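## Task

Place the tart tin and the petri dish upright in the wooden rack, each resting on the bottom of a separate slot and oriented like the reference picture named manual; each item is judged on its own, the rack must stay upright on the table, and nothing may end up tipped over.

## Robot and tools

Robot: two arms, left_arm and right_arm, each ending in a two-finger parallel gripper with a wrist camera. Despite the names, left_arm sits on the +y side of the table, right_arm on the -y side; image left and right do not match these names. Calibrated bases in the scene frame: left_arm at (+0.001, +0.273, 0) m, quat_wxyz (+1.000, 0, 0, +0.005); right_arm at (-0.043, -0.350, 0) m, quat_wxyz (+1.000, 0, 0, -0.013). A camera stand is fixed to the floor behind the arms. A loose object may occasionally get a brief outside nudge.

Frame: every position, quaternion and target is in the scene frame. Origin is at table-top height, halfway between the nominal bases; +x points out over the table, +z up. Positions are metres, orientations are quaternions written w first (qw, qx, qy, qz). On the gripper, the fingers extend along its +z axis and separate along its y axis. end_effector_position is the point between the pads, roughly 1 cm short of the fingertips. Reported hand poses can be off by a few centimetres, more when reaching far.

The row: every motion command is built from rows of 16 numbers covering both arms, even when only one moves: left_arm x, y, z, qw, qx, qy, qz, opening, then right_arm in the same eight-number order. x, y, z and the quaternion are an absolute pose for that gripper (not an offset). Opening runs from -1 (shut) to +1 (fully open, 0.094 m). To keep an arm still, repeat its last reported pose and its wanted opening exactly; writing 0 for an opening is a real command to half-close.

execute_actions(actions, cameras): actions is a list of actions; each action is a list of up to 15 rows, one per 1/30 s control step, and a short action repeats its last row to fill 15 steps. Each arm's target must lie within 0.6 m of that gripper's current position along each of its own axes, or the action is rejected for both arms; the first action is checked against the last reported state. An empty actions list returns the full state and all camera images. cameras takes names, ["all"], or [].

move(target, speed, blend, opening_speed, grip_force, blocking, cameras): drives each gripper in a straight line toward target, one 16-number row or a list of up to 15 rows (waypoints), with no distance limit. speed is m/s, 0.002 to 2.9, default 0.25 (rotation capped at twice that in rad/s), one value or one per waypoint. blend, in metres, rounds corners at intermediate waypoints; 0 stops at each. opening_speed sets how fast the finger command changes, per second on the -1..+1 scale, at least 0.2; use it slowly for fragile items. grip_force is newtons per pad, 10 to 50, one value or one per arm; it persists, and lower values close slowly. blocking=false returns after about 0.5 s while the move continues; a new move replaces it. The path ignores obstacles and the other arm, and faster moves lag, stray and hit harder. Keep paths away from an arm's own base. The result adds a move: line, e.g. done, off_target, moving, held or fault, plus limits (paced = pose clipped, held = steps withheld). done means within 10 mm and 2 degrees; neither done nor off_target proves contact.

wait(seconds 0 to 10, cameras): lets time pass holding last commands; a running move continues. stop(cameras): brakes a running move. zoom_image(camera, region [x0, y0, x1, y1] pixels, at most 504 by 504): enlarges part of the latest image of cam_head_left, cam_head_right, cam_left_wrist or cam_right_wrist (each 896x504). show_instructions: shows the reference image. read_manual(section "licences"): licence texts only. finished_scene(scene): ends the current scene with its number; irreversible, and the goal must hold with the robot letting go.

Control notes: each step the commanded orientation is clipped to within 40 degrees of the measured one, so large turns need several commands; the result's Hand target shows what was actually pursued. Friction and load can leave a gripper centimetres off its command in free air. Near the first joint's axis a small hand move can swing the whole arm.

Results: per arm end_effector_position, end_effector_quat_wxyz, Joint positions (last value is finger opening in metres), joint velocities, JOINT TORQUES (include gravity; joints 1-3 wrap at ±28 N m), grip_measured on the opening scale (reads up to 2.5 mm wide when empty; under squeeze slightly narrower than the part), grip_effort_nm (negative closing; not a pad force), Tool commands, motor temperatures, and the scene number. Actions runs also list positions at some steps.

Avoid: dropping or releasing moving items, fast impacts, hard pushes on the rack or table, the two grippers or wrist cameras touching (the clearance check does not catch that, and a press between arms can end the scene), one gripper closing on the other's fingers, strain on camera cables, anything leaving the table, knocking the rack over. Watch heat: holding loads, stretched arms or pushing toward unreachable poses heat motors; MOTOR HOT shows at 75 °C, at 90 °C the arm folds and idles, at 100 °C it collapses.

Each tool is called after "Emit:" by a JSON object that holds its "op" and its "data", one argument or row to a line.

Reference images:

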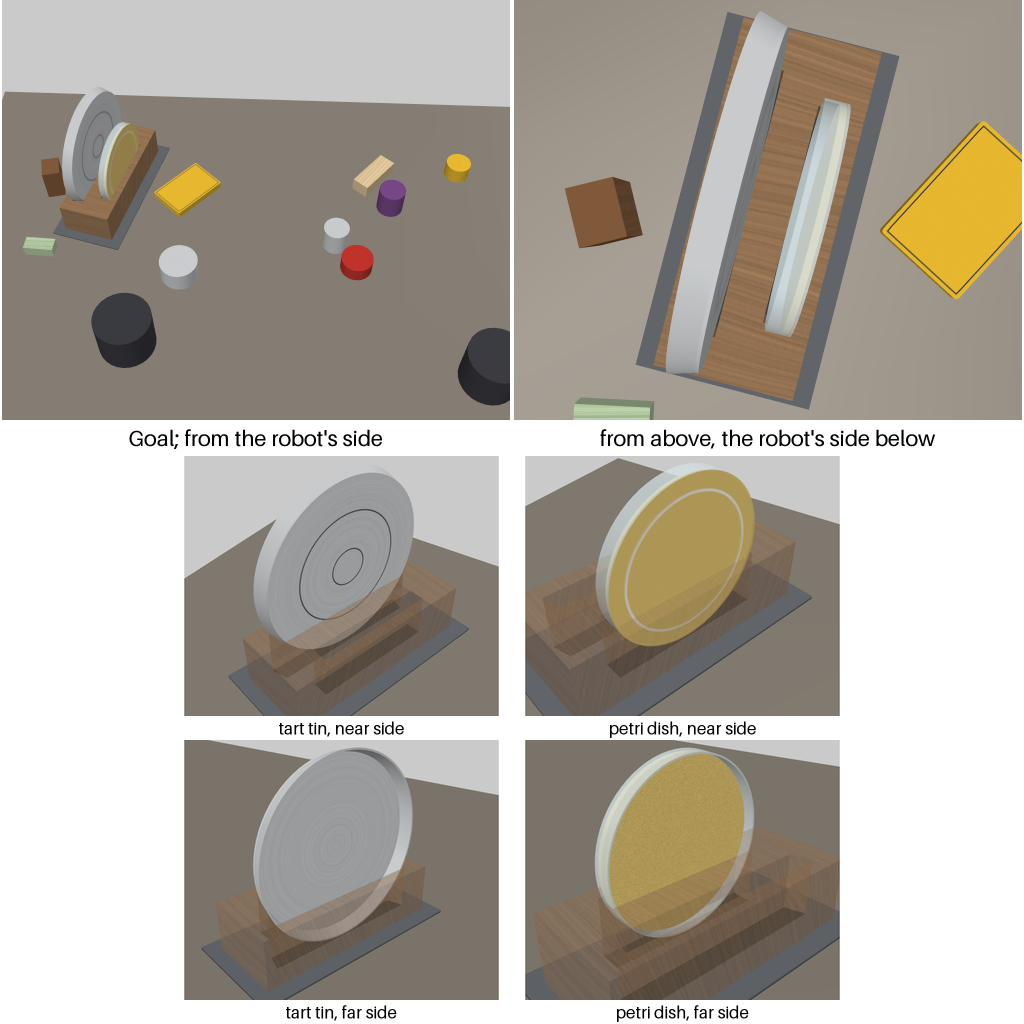

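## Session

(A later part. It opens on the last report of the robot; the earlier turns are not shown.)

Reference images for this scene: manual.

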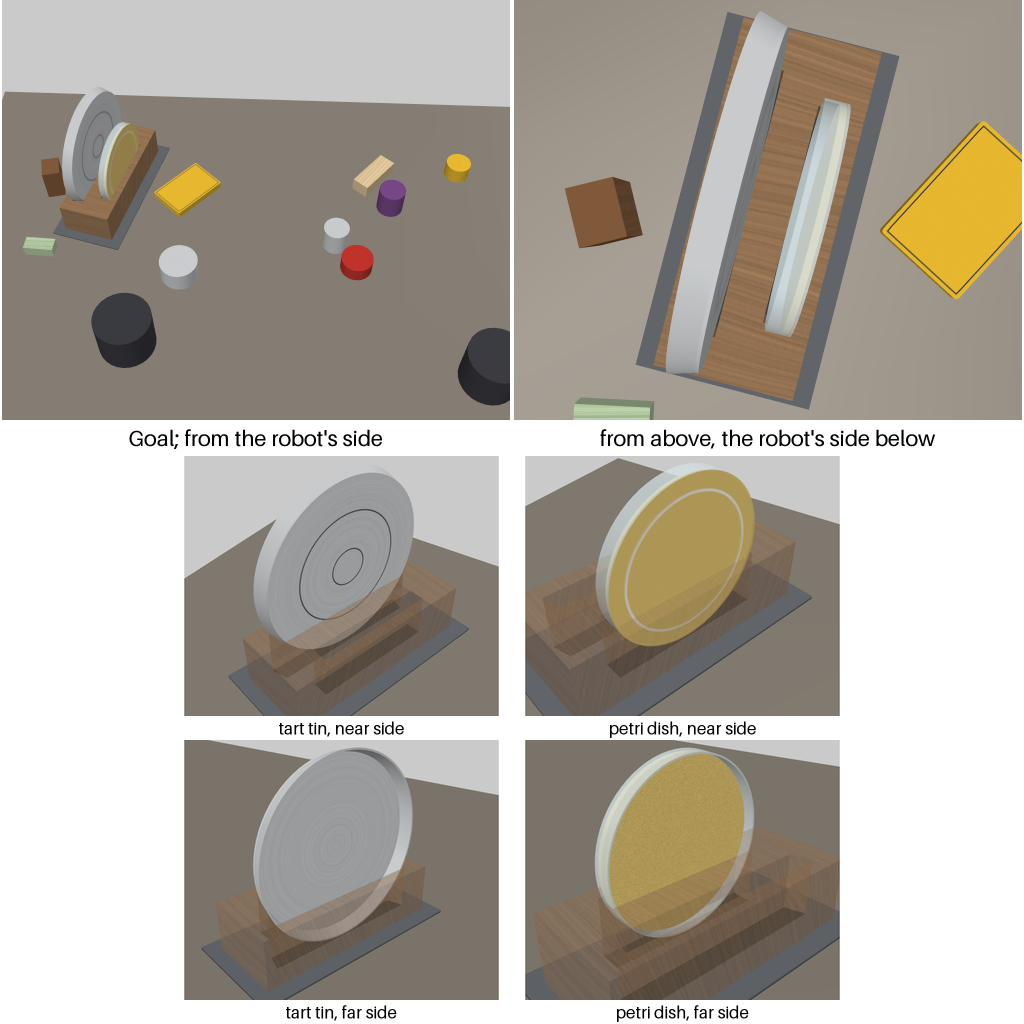

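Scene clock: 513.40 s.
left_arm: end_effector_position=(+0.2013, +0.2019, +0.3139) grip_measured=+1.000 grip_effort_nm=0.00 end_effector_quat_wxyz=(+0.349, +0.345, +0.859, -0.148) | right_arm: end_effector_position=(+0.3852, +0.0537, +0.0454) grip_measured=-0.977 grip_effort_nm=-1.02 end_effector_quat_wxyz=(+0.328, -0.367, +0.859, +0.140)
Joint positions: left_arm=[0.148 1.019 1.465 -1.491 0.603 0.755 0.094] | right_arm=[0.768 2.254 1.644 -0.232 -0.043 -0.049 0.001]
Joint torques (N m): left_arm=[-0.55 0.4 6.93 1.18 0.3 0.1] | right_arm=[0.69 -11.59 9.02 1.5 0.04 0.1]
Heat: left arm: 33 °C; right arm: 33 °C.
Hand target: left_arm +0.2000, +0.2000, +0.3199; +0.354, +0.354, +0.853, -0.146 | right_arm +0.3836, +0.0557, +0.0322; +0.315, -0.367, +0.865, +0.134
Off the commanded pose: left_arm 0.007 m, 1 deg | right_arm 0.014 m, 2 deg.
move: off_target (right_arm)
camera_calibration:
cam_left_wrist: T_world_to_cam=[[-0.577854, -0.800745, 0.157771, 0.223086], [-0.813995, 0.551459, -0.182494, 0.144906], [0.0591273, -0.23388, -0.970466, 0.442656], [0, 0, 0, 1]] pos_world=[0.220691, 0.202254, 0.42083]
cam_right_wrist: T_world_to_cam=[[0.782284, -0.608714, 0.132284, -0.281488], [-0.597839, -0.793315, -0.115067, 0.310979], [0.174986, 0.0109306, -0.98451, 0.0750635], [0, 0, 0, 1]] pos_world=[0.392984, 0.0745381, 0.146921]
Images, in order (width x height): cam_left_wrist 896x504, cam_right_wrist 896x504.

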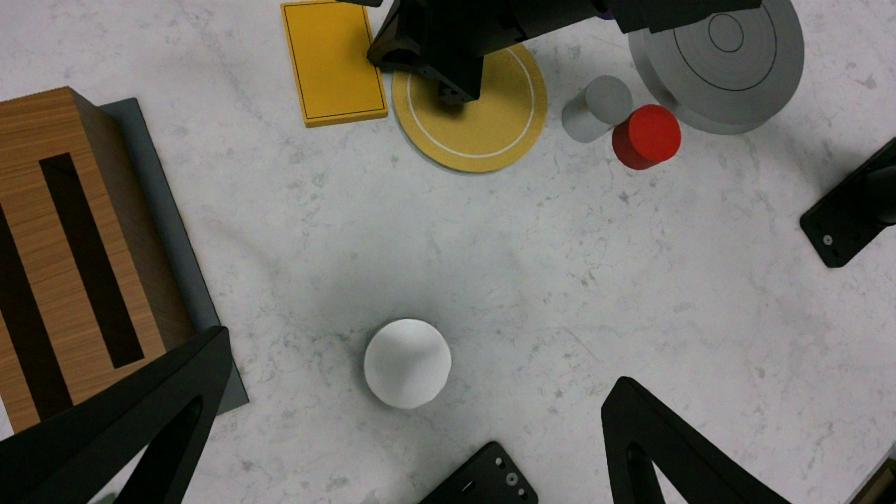

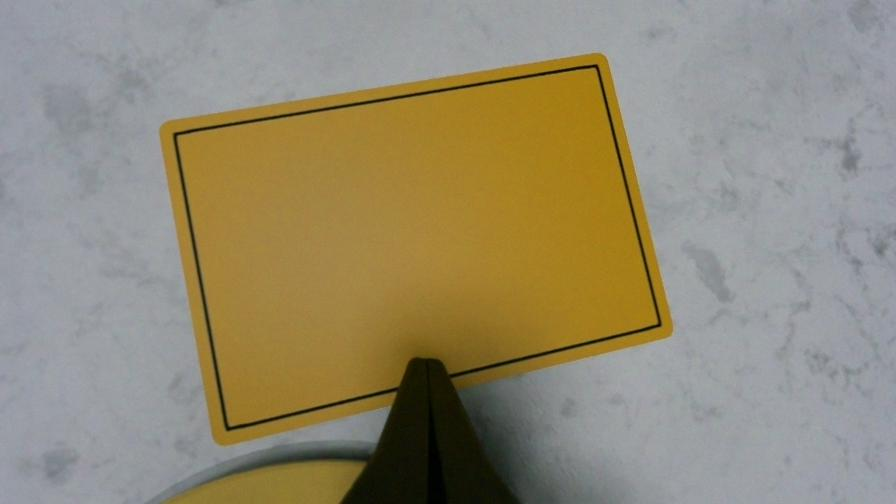

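Emit:
{"op": "move", "data": {
  "target": [
    [0.20, 0.20, 0.32, 0.3536, 0.3536, 0.8536, -0.1464, 1.0, 0.375, 0.045, 0.09, 0.3148, -0.3672, 0.8650, 0.1336, -1.0],
    [0.20, 0.20, 0.32, 0.3536, 0.3536, 0.8536, -0.1464, 1.0, 0.34, -0.12, 0.18, 0.3148, -0.3672, 0.8650, 0.1336, -1.0]
  ],
  "speed": 0.15,
  "blend": 0.02,
  "cameras": ["all"]
}}

Scene clock: 603.57 s.
left_arm: end_effector_position=(+0.2013, +0.2019, +0.3139) grip_measured=+1.000 grip_effort_nm=0.00 end_effector_quat_wxyz=(+0.349, +0.345, +0.859, -0.148) | right_arm: end_effector_position=(+0.3491, -0.1171, +0.1804) grip_measured=-0.977 grip_effort_nm=-1.02 end_effector_quat_wxyz=(+0.323, -0.363, +0.864, +0.129)
Joint positions: left_arm=[0.148 1.019 1.465 -1.491 0.603 0.755 0.094] | right_arm=[0.479 1.671 1.392 -0.608 -0.21 -0.267 0.001]
Joint torques (N m): left_arm=[-0.55 0.4 6.93 1.18 0.3 0.1] | right_arm=[-0.27 -10.88 6.04 1.41 -0.26 -0.11]
Motor temperatures (°C): left_arm=[24 29 33 30 27 25 23] | right_arm=[24 31 34 31 25 25 29]
Heat: left arm: 33 °C; right arm: 34 °C.
Hand target: left_arm +0.2000, +0.2000, +0.3199; +0.354, +0.354, +0.853, -0.146 | right_arm +0.3402, -0.1199, +0.1798; +0.315, -0.367, +0.865, +0.134
Off the commanded pose: left_arm 0.007 m, 1 deg | right_arm 0.010 m, 1 deg.
move: done
camera_calibration:
cam_left_wrist: T_world_to_cam=[[-0.577854, -0.800745, 0.157771, 0.223086], [-0.813995, 0.551459, -0.182494, 0.144906], [0.0591273, -0.23388, -0.970466, 0.442656], [0, 0, 0, 1]] pos_world=[0.220691, 0.202254, 0.42083]
cam_right_wrist: T_world_to_cam=[[0.772603, -0.618922, 0.141494, -0.374617], [-0.611729, -0.785342, -0.0950001, 0.17156], [0.169919, -0.0131584, -0.98537, 0.215226], [0, 0, 0, 1]] pos_world=[0.357807, -0.0942932, 0.281382]

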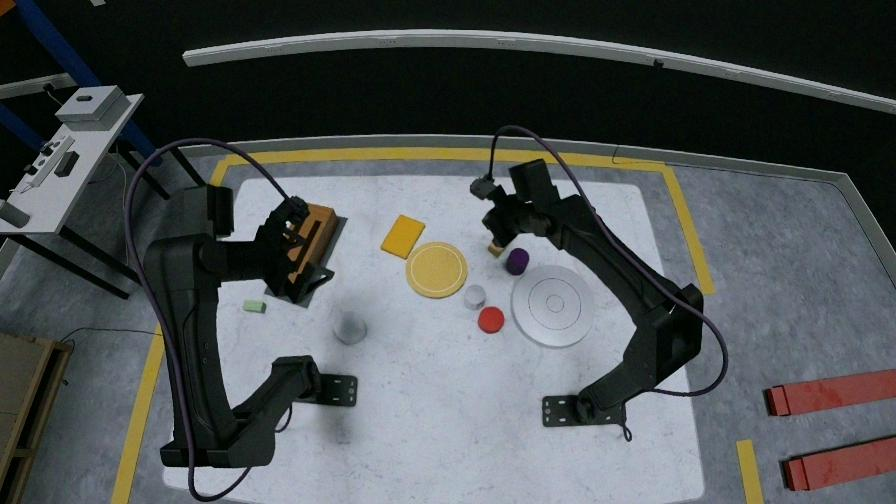

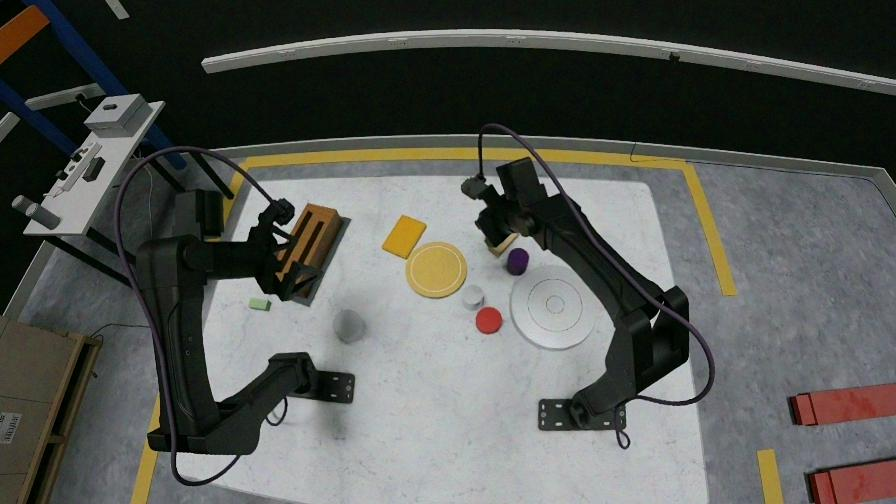

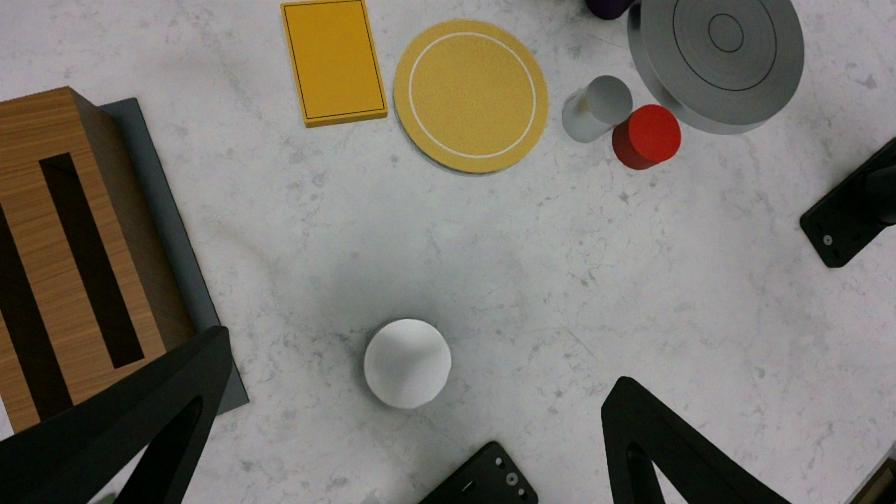

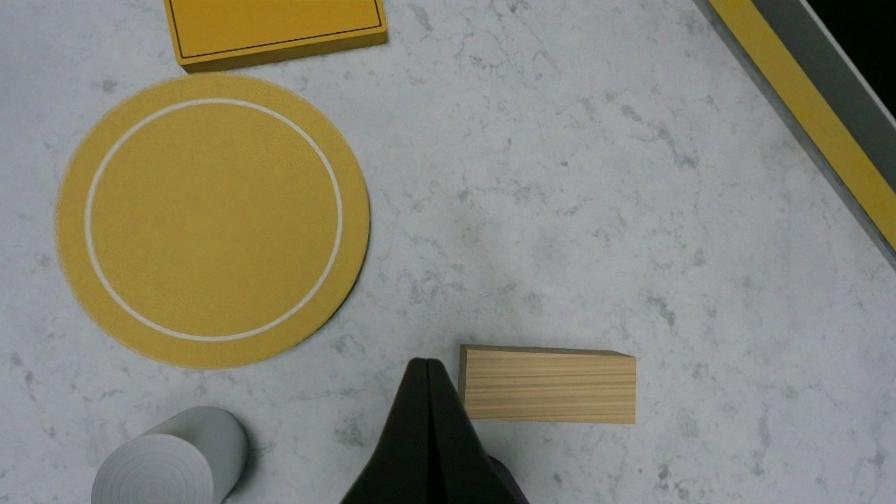

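Emit:
{"op": "zoom_image", "data": {
  "camera": "cam_right_wrist",
  "region": [200, 180, 420, 390]
}}

Emit:
{"op": "zoom_image", "data": {
  "camera": "cam_left_wrist",
  "region": [380, 0, 820, 190]
}}

Scaled by 2.291 from the camera's 896x504 image, which has a finer 1280x720 frame.

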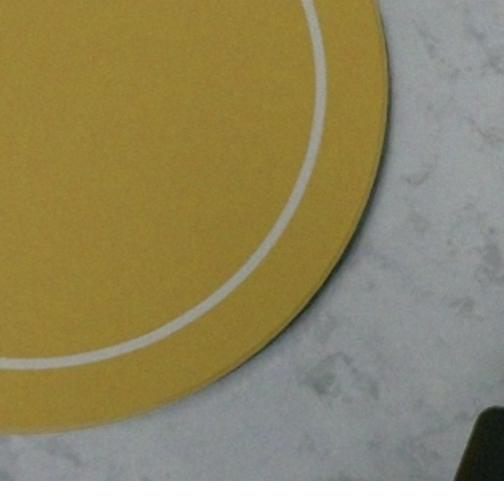

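Scaled by 1.145 from the camera's 896x504 image, which has a finer 1280x720 frame.

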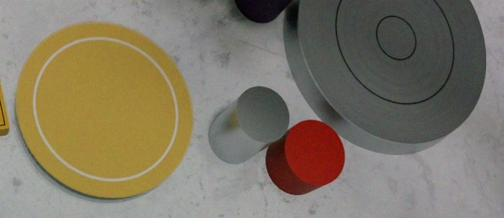

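Emit:
{"op": "move", "data": {
  "target": [0.225, 0.060, 0.10, 0.1685, -0.3616, 0.8313, -0.3877, -1.0, 0.362, -0.064, 0.12, 0.1201, 0.3873, 0.9126, -0.0510, 0.5],
  "speed": 0.15,
  "cameras": ["all"]
}}

Scene clock: 752.57 s.
left_arm: end_effector_position=(+0.2236, +0.0595, +0.1019) grip_measured=-0.986 grip_effort_nm=-0.74 end_effector_quat_wxyz=(+0.162, -0.359, +0.832, -0.390) | right_arm: end_effector_position=(+0.3656, -0.0664, +0.1315) grip_measured=+0.498 grip_effort_nm=0.09 end_effector_quat_wxyz=(+0.151, +0.382, +0.912, -0.001)
Joint positions: left_arm=[-0.776 0.993 0.445 -0.15 0.003 -1.581 0.001] | right_arm=[0.729 2.459 2.576 -1.547 0.27 1.477 0.07]
Joint torques (N m): left_arm=[-0.58 -0.8 5.74 1.9 -0.21 -0.04] | right_arm=[0.7 -12.04 7.92 0.36 0.09 0.11]
Heat: left arm: 32 °C; right arm: 33 °C.
Hand target: left_arm +0.2250, +0.0601, +0.1002; +0.168, -0.361, +0.831, -0.388 | right_arm +0.3616, -0.0644, +0.1198; +0.141, +0.381, +0.913, -0.015
Off the commanded pose: left_arm 0.002 m, 1 deg | right_arm 0.012 m, 7 deg.
joint sent to its limit (right arm) — joint 4 (wrist pitch), lower limit. The joint targets are off in orientation, not in position.
move: off_target (right_arm)
camera_calibration:
cam_left_wrist: T_world_to_cam=[[0.598814, -0.281272, 0.749872, -0.199097], [-0.787879, -0.374961, 0.488519, 0.183792], [0.143766, -0.88334, -0.446141, 0.168507], [0, 0, 0, 1]] pos_world=[0.239803, 0.161764, 0.134689]
cam_right_wrist: T_world_to_cam=[[-0.587297, -0.808482, -0.0379517, 0.159192], [-0.77649, 0.549588, 0.308247, 0.312744], [-0.228354, 0.210501, -0.950549, 0.32083], [0, 0, 0, 1]] pos_world=[0.409598, -0.110712, 0.214604]

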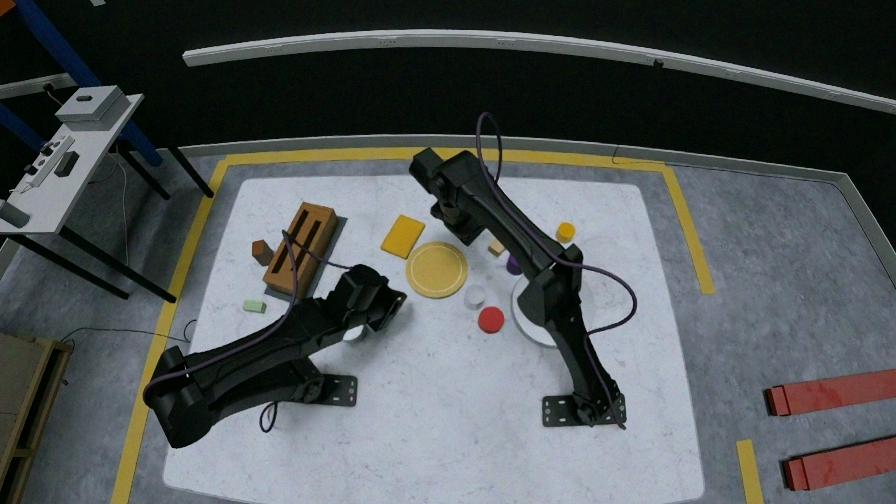

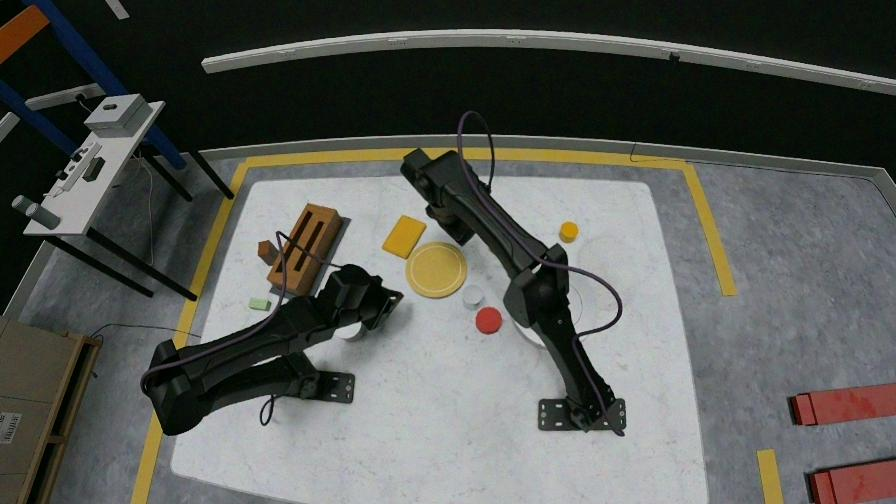

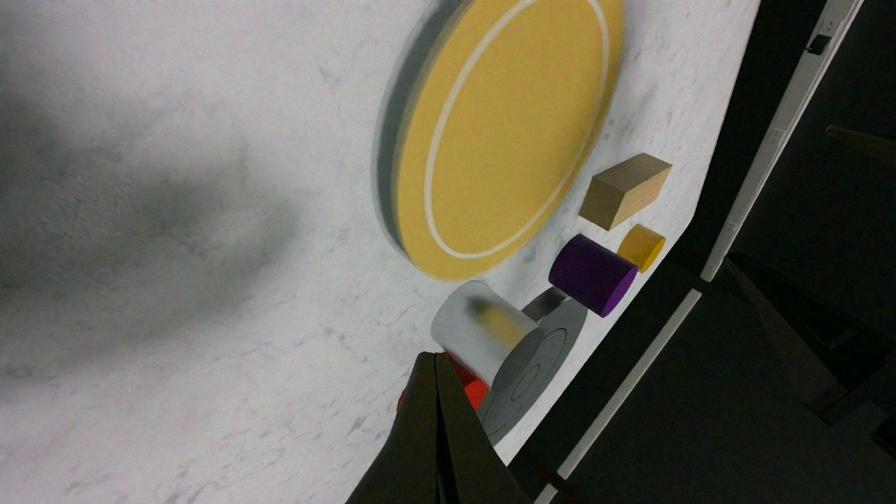

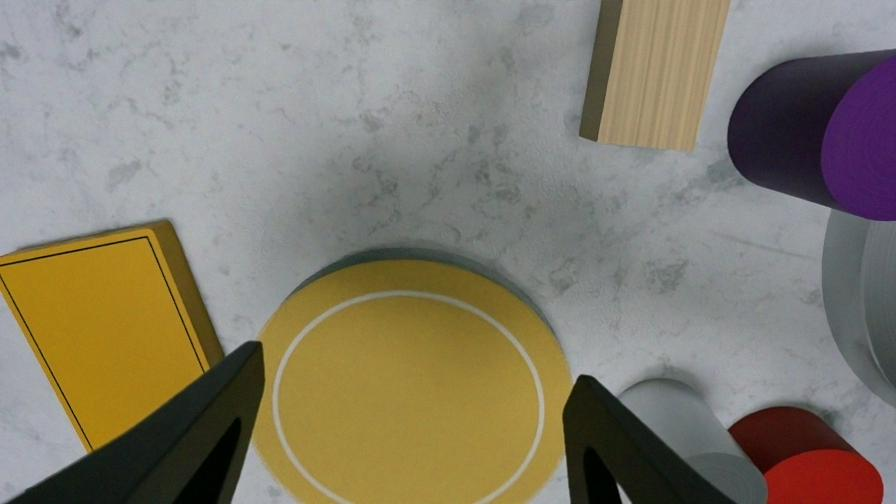

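Emit:
{"op": "zoom_image", "data": {
  "camera": "cam_left_wrist",
  "region": [330, 0, 650, 320]
}}

Emit:
{"op": "zoom_image", "data": {
  "camera": "cam_right_wrist",
  "region": [220, 220, 620, 504]
}}

Scaled by 1.575 from the camera's 896x504 image, which has a finer 1280x720 frame.

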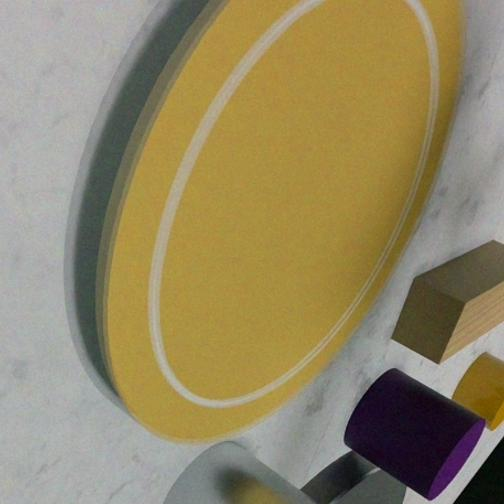

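Scaled by 1.260 from the camera's 896x504 image, which has a finer 1280x720 frame.

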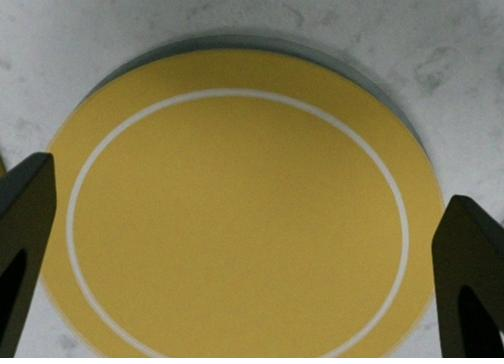

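Emit:
{"op": "move", "data": {
  "target": [0.225, 0.060, 0.10, 0.1685, -0.3616, 0.8313, -0.3877, -1.0, 0.368, -0.071, 0.046, 0.2034, 0.3339, 0.9174, -0.0740, 0.5],
  "speed": 0.1,
  "cameras": ["cam_right_wrist", "cam_left_wrist"]
}}

Scene clock: 800.53 s.
left_arm: end_effector_position=(+0.2237, +0.0595, +0.1020) grip_measured=-0.986 grip_effort_nm=-0.74 end_effector_quat_wxyz=(+0.162, -0.359, +0.832, -0.390) | right_arm: end_effector_position=(+0.3689, -0.0710, +0.0505) grip_measured=+0.498 grip_effort_nm=0.08 end_effector_quat_wxyz=(+0.196, +0.340, +0.917, -0.067)
Joint positions: left_arm=[-0.776 0.993 0.445 -0.15 0.003 -1.582 0.001] | right_arm=[0.767 2.459 2.221 -1.266 0.413 1.436 0.07]
Joint torques (N m): left_arm=[-0.58 -0.8 5.74 1.89 -0.2 -0.05] | right_arm=[0.75 -14.75 5.26 0.59 0.33 -0.05]
Motor temperatures (°C): left_arm=[24 28 32 33 27 25 24] | right_arm=[24 36 32 28 25 25 29]
Heat: left arm: 33 °C; right arm: 36 °C.
Hand target: left_arm +0.2250, +0.0601, +0.1001; +0.168, -0.362, +0.831, -0.388 | right_arm +0.3680, -0.0711, +0.0460; +0.203, +0.334, +0.917, -0.074
Off the commanded pose: left_arm 0.002 m, 1 deg | right_arm 0.005 m, 1 deg.
move: done
camera_calibration:
cam_left_wrist: T_world_to_cam=[[0.598981, -0.280486, 0.750033, -0.199255], [-0.787624, -0.375342, 0.488637, 0.183813], [0.144463, -0.883428, -0.445741, 0.168389], [0, 0, 0, 1]] pos_world=[0.239799, 0.161864, 0.134687]
cam_right_wrist: T_world_to_cam=[[-0.537308, -0.83925, 0.0834268, 0.127592], [-0.8177, 0.542616, 0.192185, 0.363307], [-0.20656, 0.0350446, -0.977806, 0.226465], [0, 0, 0, 1]] pos_world=[0.412411, -0.0979905, 0.140972]
Images, in order (width x height): cam_left_wrist 896x504, cam_right_wrist 896x504.

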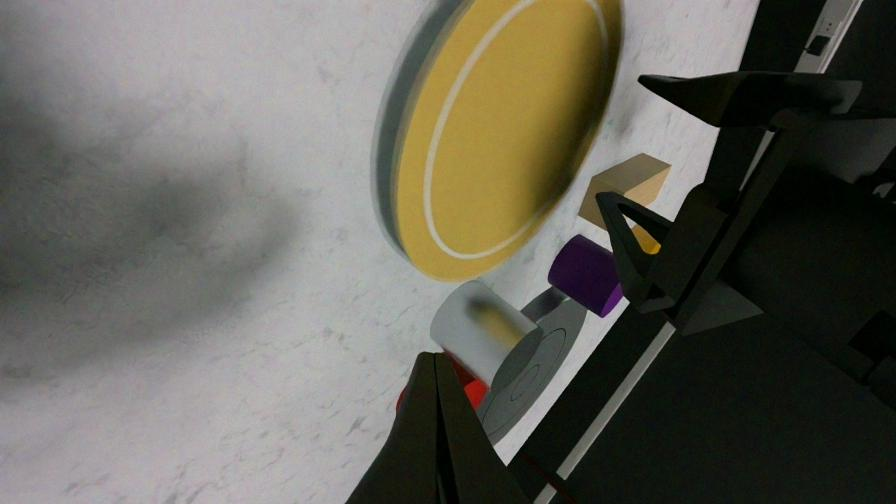

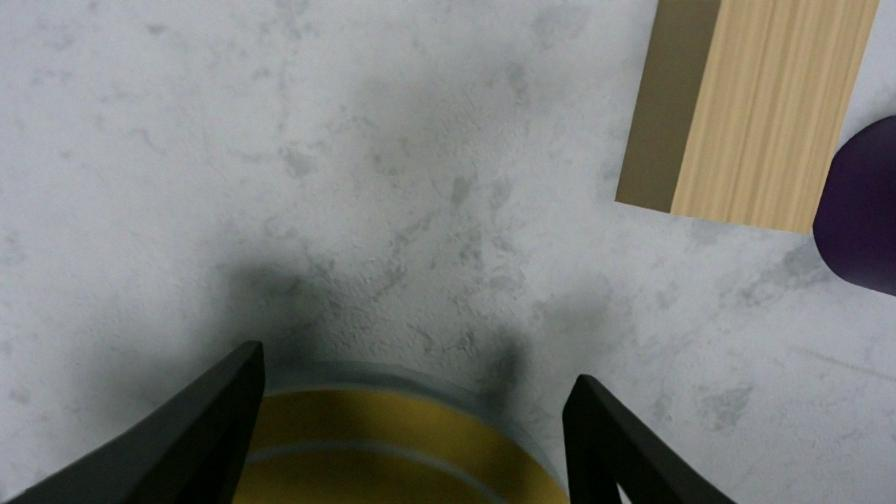

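Emit:
{"op": "move", "data": {
  "target": [
    [0.225, 0.060, 0.10, 0.1685, -0.3616, 0.8313, -0.3877, -1.0, 0.370, -0.055, 0.046, 0.2034, 0.3339, 0.9174, -0.0740, 0.5],
    [0.225, 0.060, 0.06, 0.1685, -0.3616, 0.8313, -0.3877, -1.0, 0.370, -0.055, 0.030, 0.2034, 0.3339, 0.9174, -0.0740, 0.5]
  ],
  "speed": 0.06,
  "cameras": ["cam_right_wrist", "cam_left_wrist"]
}}

Scene clock: 824.43 s.
left_arm: end_effector_position=(+0.2239, +0.0593, +0.0618) grip_measured=-0.986 grip_effort_nm=-0.74 end_effector_quat_wxyz=(+0.162, -0.360, +0.832, -0.390) | right_arm: end_effector_position=(+0.3717, -0.0528, +0.0498) grip_measured=+0.498 grip_effort_nm=0.09 end_effector_quat_wxyz=(+0.203, +0.335, +0.918, -0.054)
Joint positions: left_arm=[-0.776 1.104 0.316 0.089 0.003 -1.583 0.001] | right_arm=[0.791 2.507 2.303 -1.279 0.415 1.446 0.07]
Joint torques (N m): left_arm=[-0.59 -1.02 5.26 1.87 -0.2 -0.04] | right_arm=[0.5 -12.57 5.37 0.65 0.38 0.12]
Heat: left arm: 34 °C; right arm: 38 °C.
Hand target: left_arm +0.2250, +0.0601, +0.0601; +0.168, -0.362, +0.831, -0.388 | right_arm +0.3696, -0.0554, +0.0304; +0.203, +0.334, +0.918, -0.074
Off the commanded pose: left_arm 0.002 m, 1 deg | right_arm 0.020 m, 2 deg.
move: off_target (right_arm)
camera_calibration:
cam_left_wrist: T_world_to_cam=[[0.599645, -0.280053, 0.749664, -0.169473], [-0.7871, -0.375617, 0.48927, 0.203397], [0.144565, -0.883449, -0.445667, 0.150236], [0, 0, 0, 1]] pos_world=[0.239999, 0.161664, 0.0944869]
cam_right_wrist: T_world_to_cam=[[-0.525988, -0.848446, 0.0589524, 0.140902], [-0.829537, 0.527087, 0.18452, 0.359774], [-0.187628, 0.0481521, -0.981059, 0.219528], [0, 0, 0, 1]] pos_world=[0.413748, -0.0806554, 0.140678]
Images, in order (width x height): cam_left_wrist 896x504, cam_right_wrist 896x504.

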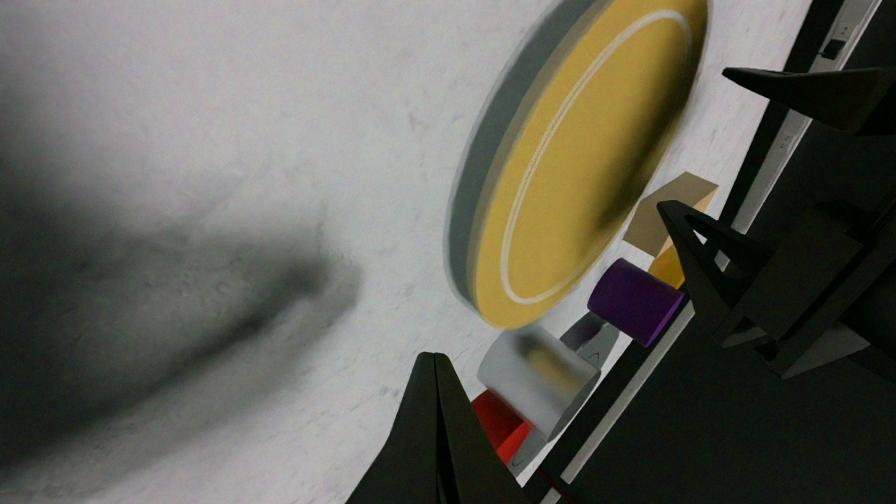

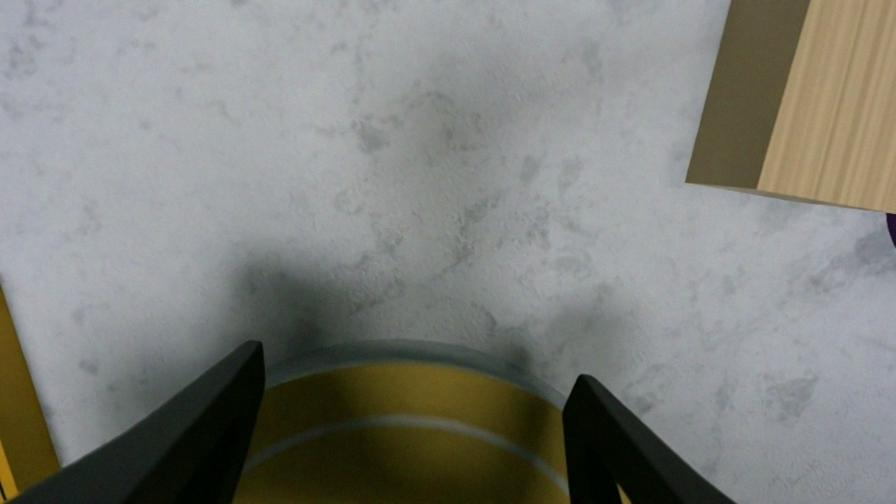

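Emit:
{"op": "move", "data": {
  "target": [0.225, 0.060, 0.06, 0.1685, -0.3616, 0.8313, -0.3877, -1.0, 0.3685, -0.050, 0.014, 0.2034, 0.3339, 0.9174, -0.0740, 0.5],
  "speed": 0.03,
  "cameras": ["cam_right_wrist", "cam_left_wrist"]
}}

Scene clock: 833.73 s.
left_arm: end_effector_position=(+0.2240, +0.0592, +0.0619) grip_measured=-0.986 grip_effort_nm=-0.74 end_effector_quat_wxyz=(+0.162, -0.360, +0.832, -0.390) | right_arm: end_effector_position=(+0.3724, -0.0517, +0.0350) grip_measured=+0.498 grip_effort_nm=0.09 end_effector_quat_wxyz=(+0.204, +0.337, +0.917, -0.058)
Joint positions: left_arm=[-0.776 1.104 0.316 0.089 0.003 -1.583 0.001] | right_arm=[0.793 2.526 2.278 -1.243 0.42 1.454 0.07]
Joint torques (N m): left_arm=[-0.58 -1.02 5.29 1.9 -0.2 -0.05] | right_arm=[1.24 -12.62 5.38 0.68 0.34 0.11]
Heat: left arm: 34 °C; right arm: 37 °C.
Hand target: left_arm +0.2250, +0.0601, +0.0601; +0.168, -0.362, +0.831, -0.388 | right_arm +0.3680, -0.0506, +0.0145; +0.203, +0.334, +0.917, -0.074
Off the commanded pose: left_arm 0.002 m, 1 deg | right_arm 0.021 m, 2 deg.
move: off_target (right_arm)
camera_calibration:
cam_left_wrist: T_world_to_cam=[[0.599233, -0.279635, 0.750149, -0.169648], [-0.787361, -0.375395, 0.489021, 0.20344], [0.144855, -0.883676, -0.445123, 0.150094], [0, 0, 0, 1]] pos_world=[0.240098, 0.161565, 0.0945846]
cam_right_wrist: T_world_to_cam=[[-0.531217, -0.844779, 0.0644675, 0.145095], [-0.826265, 0.533392, 0.181052, 0.361754], [-0.187336, 0.042911, -0.981358, 0.204754], [0, 0, 0, 1]] pos_world=[0.414339, -0.0791697, 0.126087]
Images, in order (width x height): cam_left_wrist 896x504, cam_right_wrist 896x504.

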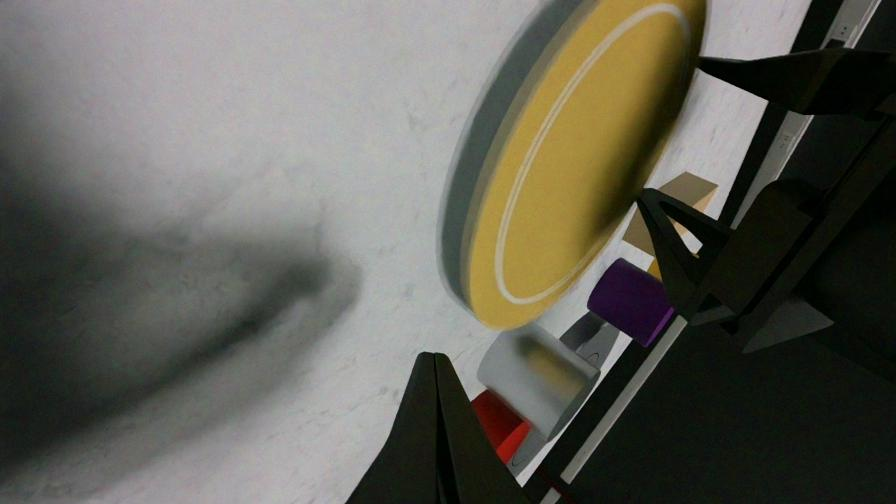

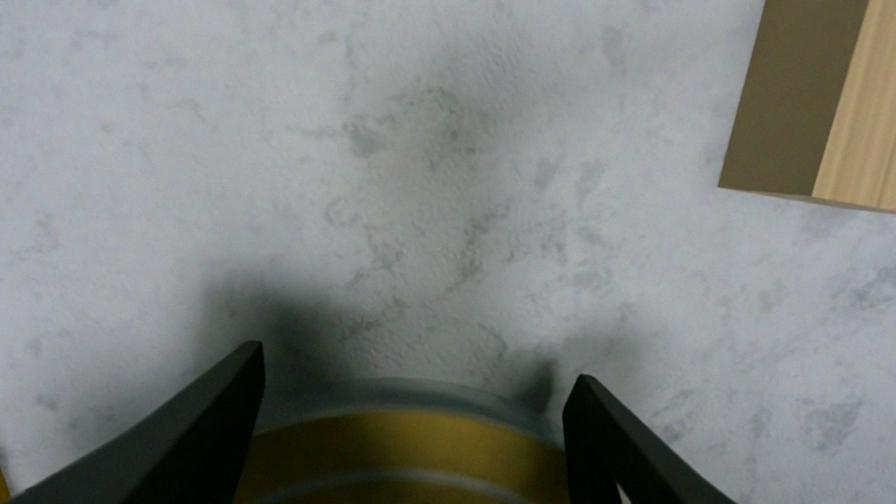

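Emit:
{"op": "move", "data": {
  "target": [0.248, 0.122, 0.066, 0.1685, -0.3616, 0.8313, -0.3877, -1.0, 0.3685, -0.050, 0.014, 0.2034, 0.3339, 0.9174, -0.0740, 0.5],
  "speed": 0.08,
  "cameras": ["cam_right_wrist", "cam_left_wrist", "cam_head_left"]
}}

Scene clock: 916.63 s.
left_arm: end_effector_position=(+0.2470, +0.1216, +0.0612) grip_measured=-0.986 grip_effort_nm=-0.74 end_effector_quat_wxyz=(+0.163, -0.368, +0.831, -0.383) | right_arm: end_effector_position=(+0.3725, -0.0515, +0.0351) grip_measured=+0.498 grip_effort_nm=0.09 end_effector_quat_wxyz=(+0.204, +0.338, +0.917, -0.057)
Joint positions: left_arm=[-0.393 1.021 0.298 -0.024 0.276 -1.339 0.001] | right_arm=[0.793 2.526 2.278 -1.242 0.42 1.455 0.07]
Joint torques (N m): left_arm=[0.66 -2.39 6.13 1.65 0.19 0.13] | right_arm=[1.24 -12.52 5.35 0.68 0.33 0.12]
Heat: left arm: 35 °C; right arm: 39 °C.
Hand target: left_arm +0.2480, +0.1219, +0.0659; +0.169, -0.362, +0.831, -0.387 | right_arm +0.3680, -0.0505, +0.0145; +0.204, +0.334, +0.917, -0.074
Off the commanded pose: left_arm 0.005 m, 1 deg | right_arm 0.022 m, 2 deg.
move: off_target (right_arm)
camera_calibration:
cam_left_wrist: T_world_to_cam=[[0.612073, -0.275131, 0.741397, -0.168622], [-0.775206, -0.39402, 0.493765, 0.244263], [0.156275, -0.876956, -0.454452, 0.198519], [0, 0, 0, 1]] pos_world=[0.261539, 0.223944, 0.0946248]
cam_right_wrist: T_world_to_cam=[[-0.53154, -0.844649, 0.0635119, 0.145359], [-0.826194, 0.533533, 0.180959, 0.361748], [-0.186733, 0.0437138, -0.981438, 0.204578], [0, 0, 0, 1]] pos_world=[0.414339, -0.0791695, 0.126087]
Images, in order (width x height): cam_head_left 896x504, cam_left_wrist 896x504, cam_right_wrist 896x504.

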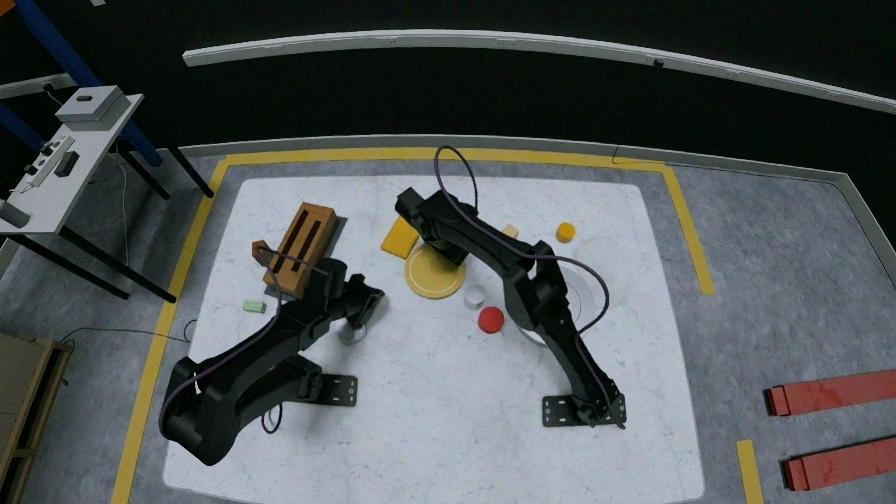

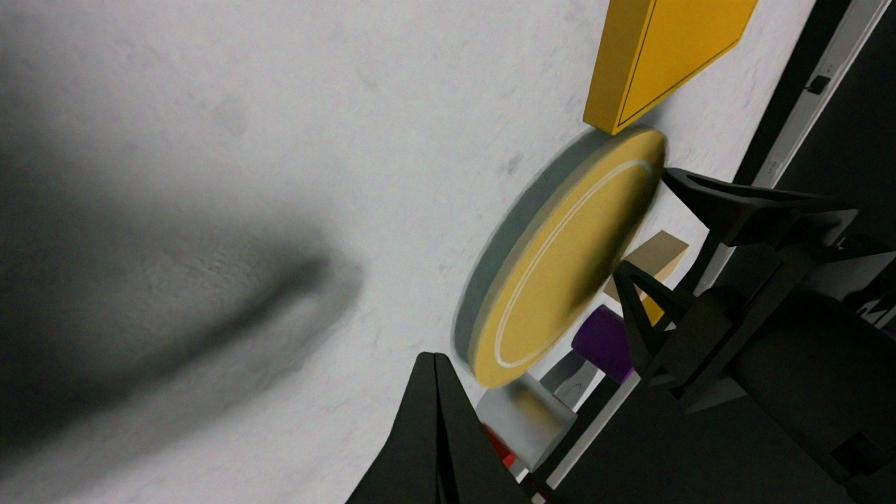

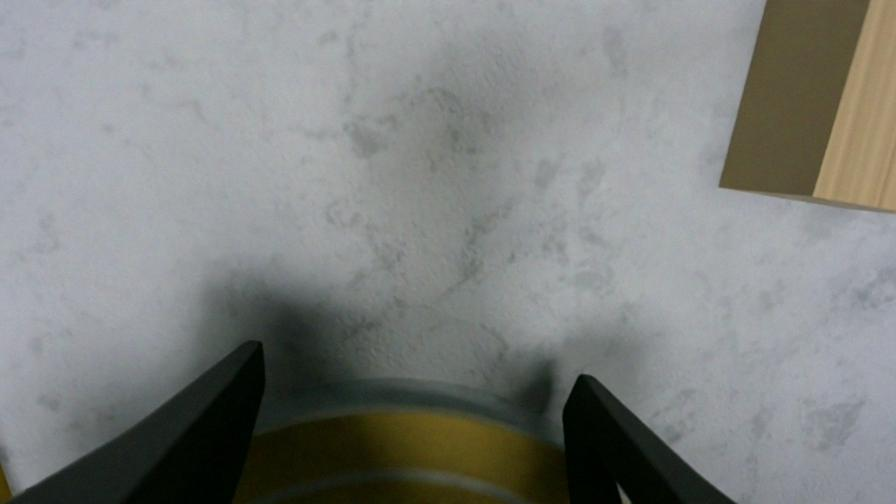

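Emit:
{"op": "zoom_image", "data": {
  "camera": "cam_left_wrist",
  "region": [400, 90, 720, 410]
}}

Scaled by 1.575 from the camera's 896x504 image, which has a finer 1280x720 frame.

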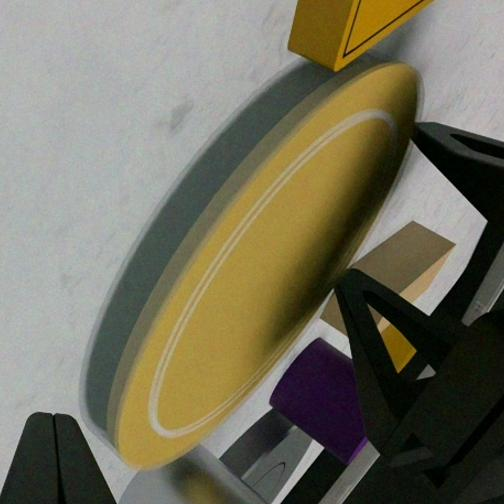

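Emit:
{"op": "move", "data": {
  "target": [0.249, 0.098, 0.0585, 0.1685, -0.3616, 0.8313, -0.3877, -1.0, 0.3685, -0.050, 0.014, 0.2034, 0.3339, 0.9174, -0.0740, 0.5],
  "speed": 0.06,
  "cameras": ["cam_left_wrist"]
}}

Scene clock: 974.07 s.
left_arm: end_effector_position=(+0.2456, +0.0989, +0.0566) grip_measured=-0.986 grip_effort_nm=-0.74 end_effector_quat_wxyz=(+0.161, -0.361, +0.833, -0.387) | right_arm: end_effector_position=(+0.3725, -0.0515, +0.0351) grip_measured=+0.498 grip_effort_nm=0.09 end_effector_quat_wxyz=(+0.204, +0.338, +0.917, -0.057)
Joint positions: left_arm=[-0.51 1.092 0.298 0.068 0.203 -1.409 0.001] | right_arm=[0.793 2.526 2.278 -1.242 0.42 1.455 0.07]
Joint torques (N m): left_arm=[-0.61 -0.96 5.96 1.87 -0.12 -0.04] | right_arm=[1.24 -12.52 5.34 0.7 0.32 0.13]
Heat: left arm: 34 °C; right arm: 40 °C.
Hand target: left_arm +0.2489, +0.0981, +0.0586; +0.168, -0.362, +0.831, -0.388 | right_arm +0.3680, -0.0505, +0.0145; +0.204, +0.334, +0.917, -0.074
Off the commanded pose: left_arm 0.004 m, 1 deg | right_arm 0.022 m, 2 deg.
move: off_target (right_arm)
camera_calibration:
cam_left_wrist: T_world_to_cam=[[0.604799, -0.282582, 0.744558, -0.168227], [-0.783372, -0.379374, 0.492344, 0.237155], [0.143338, -0.881035, -0.450812, 0.180156], [0, 0, 0, 1]] pos_world=[0.261701, 0.201156, 0.089709]
Images, in order (width x height): cam_left_wrist 896x504.

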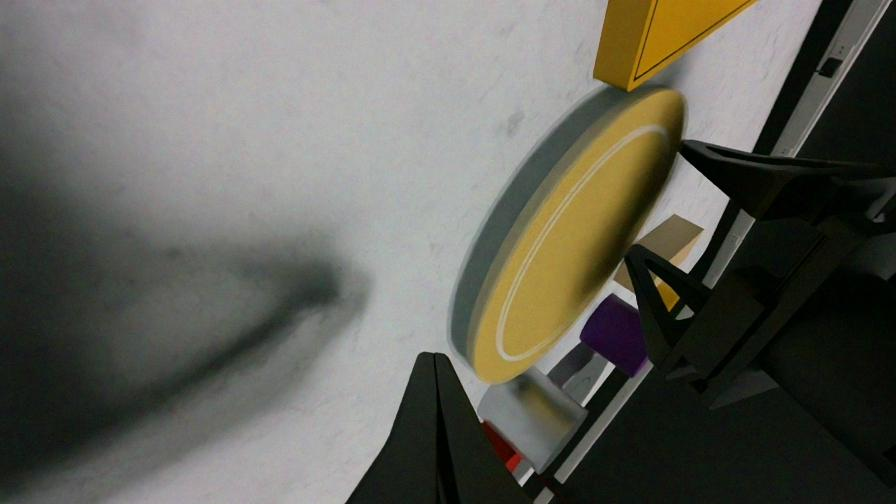

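Emit:
{"op": "move", "data": {
  "target": [0.260, 0.0875, 0.048, 0.1685, -0.3616, 0.8313, -0.3877, -1.0, 0.3685, -0.050, 0.014, 0.2034, 0.3339, 0.9174, -0.0740, 0.5],
  "speed": 0.06,
  "cameras": ["cam_left_wrist"]
}}

Scene clock: 1001.10 s.
left_arm: end_effector_position=(+0.2531, +0.0906, +0.0421) grip_measured=-0.986 grip_effort_nm=-0.74 end_effector_quat_wxyz=(+0.158, -0.363, +0.835, -0.383) | right_arm: end_effector_position=(+0.3725, -0.0515, +0.0351) grip_measured=+0.498 grip_effort_nm=0.08 end_effector_quat_wxyz=(+0.204, +0.338, +0.917, -0.057)
Joint positions: left_arm=[-0.531 1.22 0.298 0.188 0.187 -1.424 0.001] | right_arm=[0.793 2.526 2.278 -1.242 0.42 1.455 0.07]
Joint torques (N m): left_arm=[-0.59 -1.51 6.71 1.85 -0.1 -0.04] | right_arm=[1.24 -12.49 5.37 0.69 0.33 0.14]
Heat: left arm: 36 °C; right arm: 40 °C.
Hand target: left_arm +0.2597, +0.0876, +0.0483; +0.168, -0.361, +0.831, -0.388 | right_arm +0.3680, -0.0505, +0.0145; +0.204, +0.334, +0.917, -0.074
Off the commanded pose: left_arm 0.010 m, 1 deg | right_arm 0.022 m, 2 deg.
move: off_target (right_arm)
camera_calibration:
cam_left_wrist: T_world_to_cam=[[0.612001, -0.286201, 0.737254, -0.165568], [-0.778505, -0.382132, 0.4979, 0.245777], [0.139229, -0.878671, -0.456675, 0.16629], [0, 0, 0, 1]] pos_world=[0.269514, 0.192648, 0.0756335]
Images, in order (width x height): cam_left_wrist 896x504.

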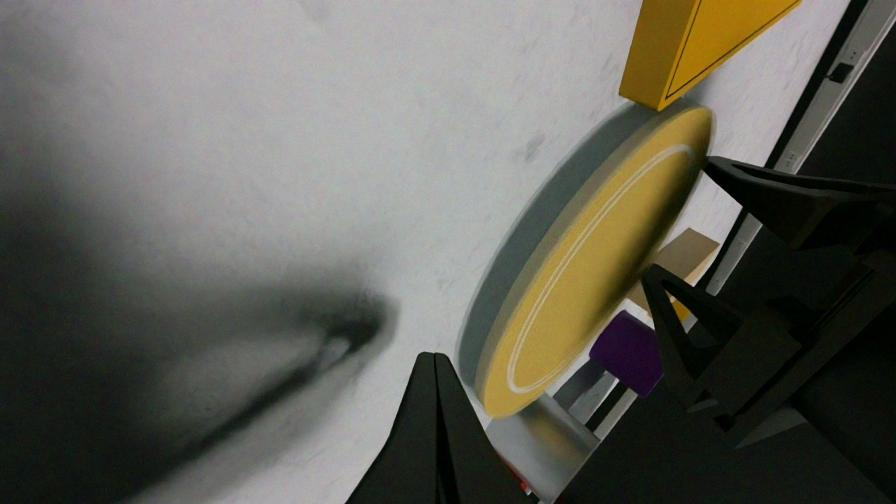

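Emit:
{"op": "zoom_image", "data": {
  "camera": "cam_left_wrist",
  "region": [300, 240, 560, 504]
}}

Scaled by 1.909 from the camera's 896x504 image, which has a finer 1280x720 frame.

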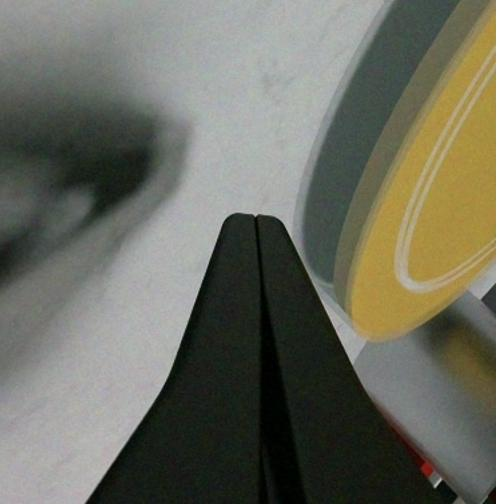

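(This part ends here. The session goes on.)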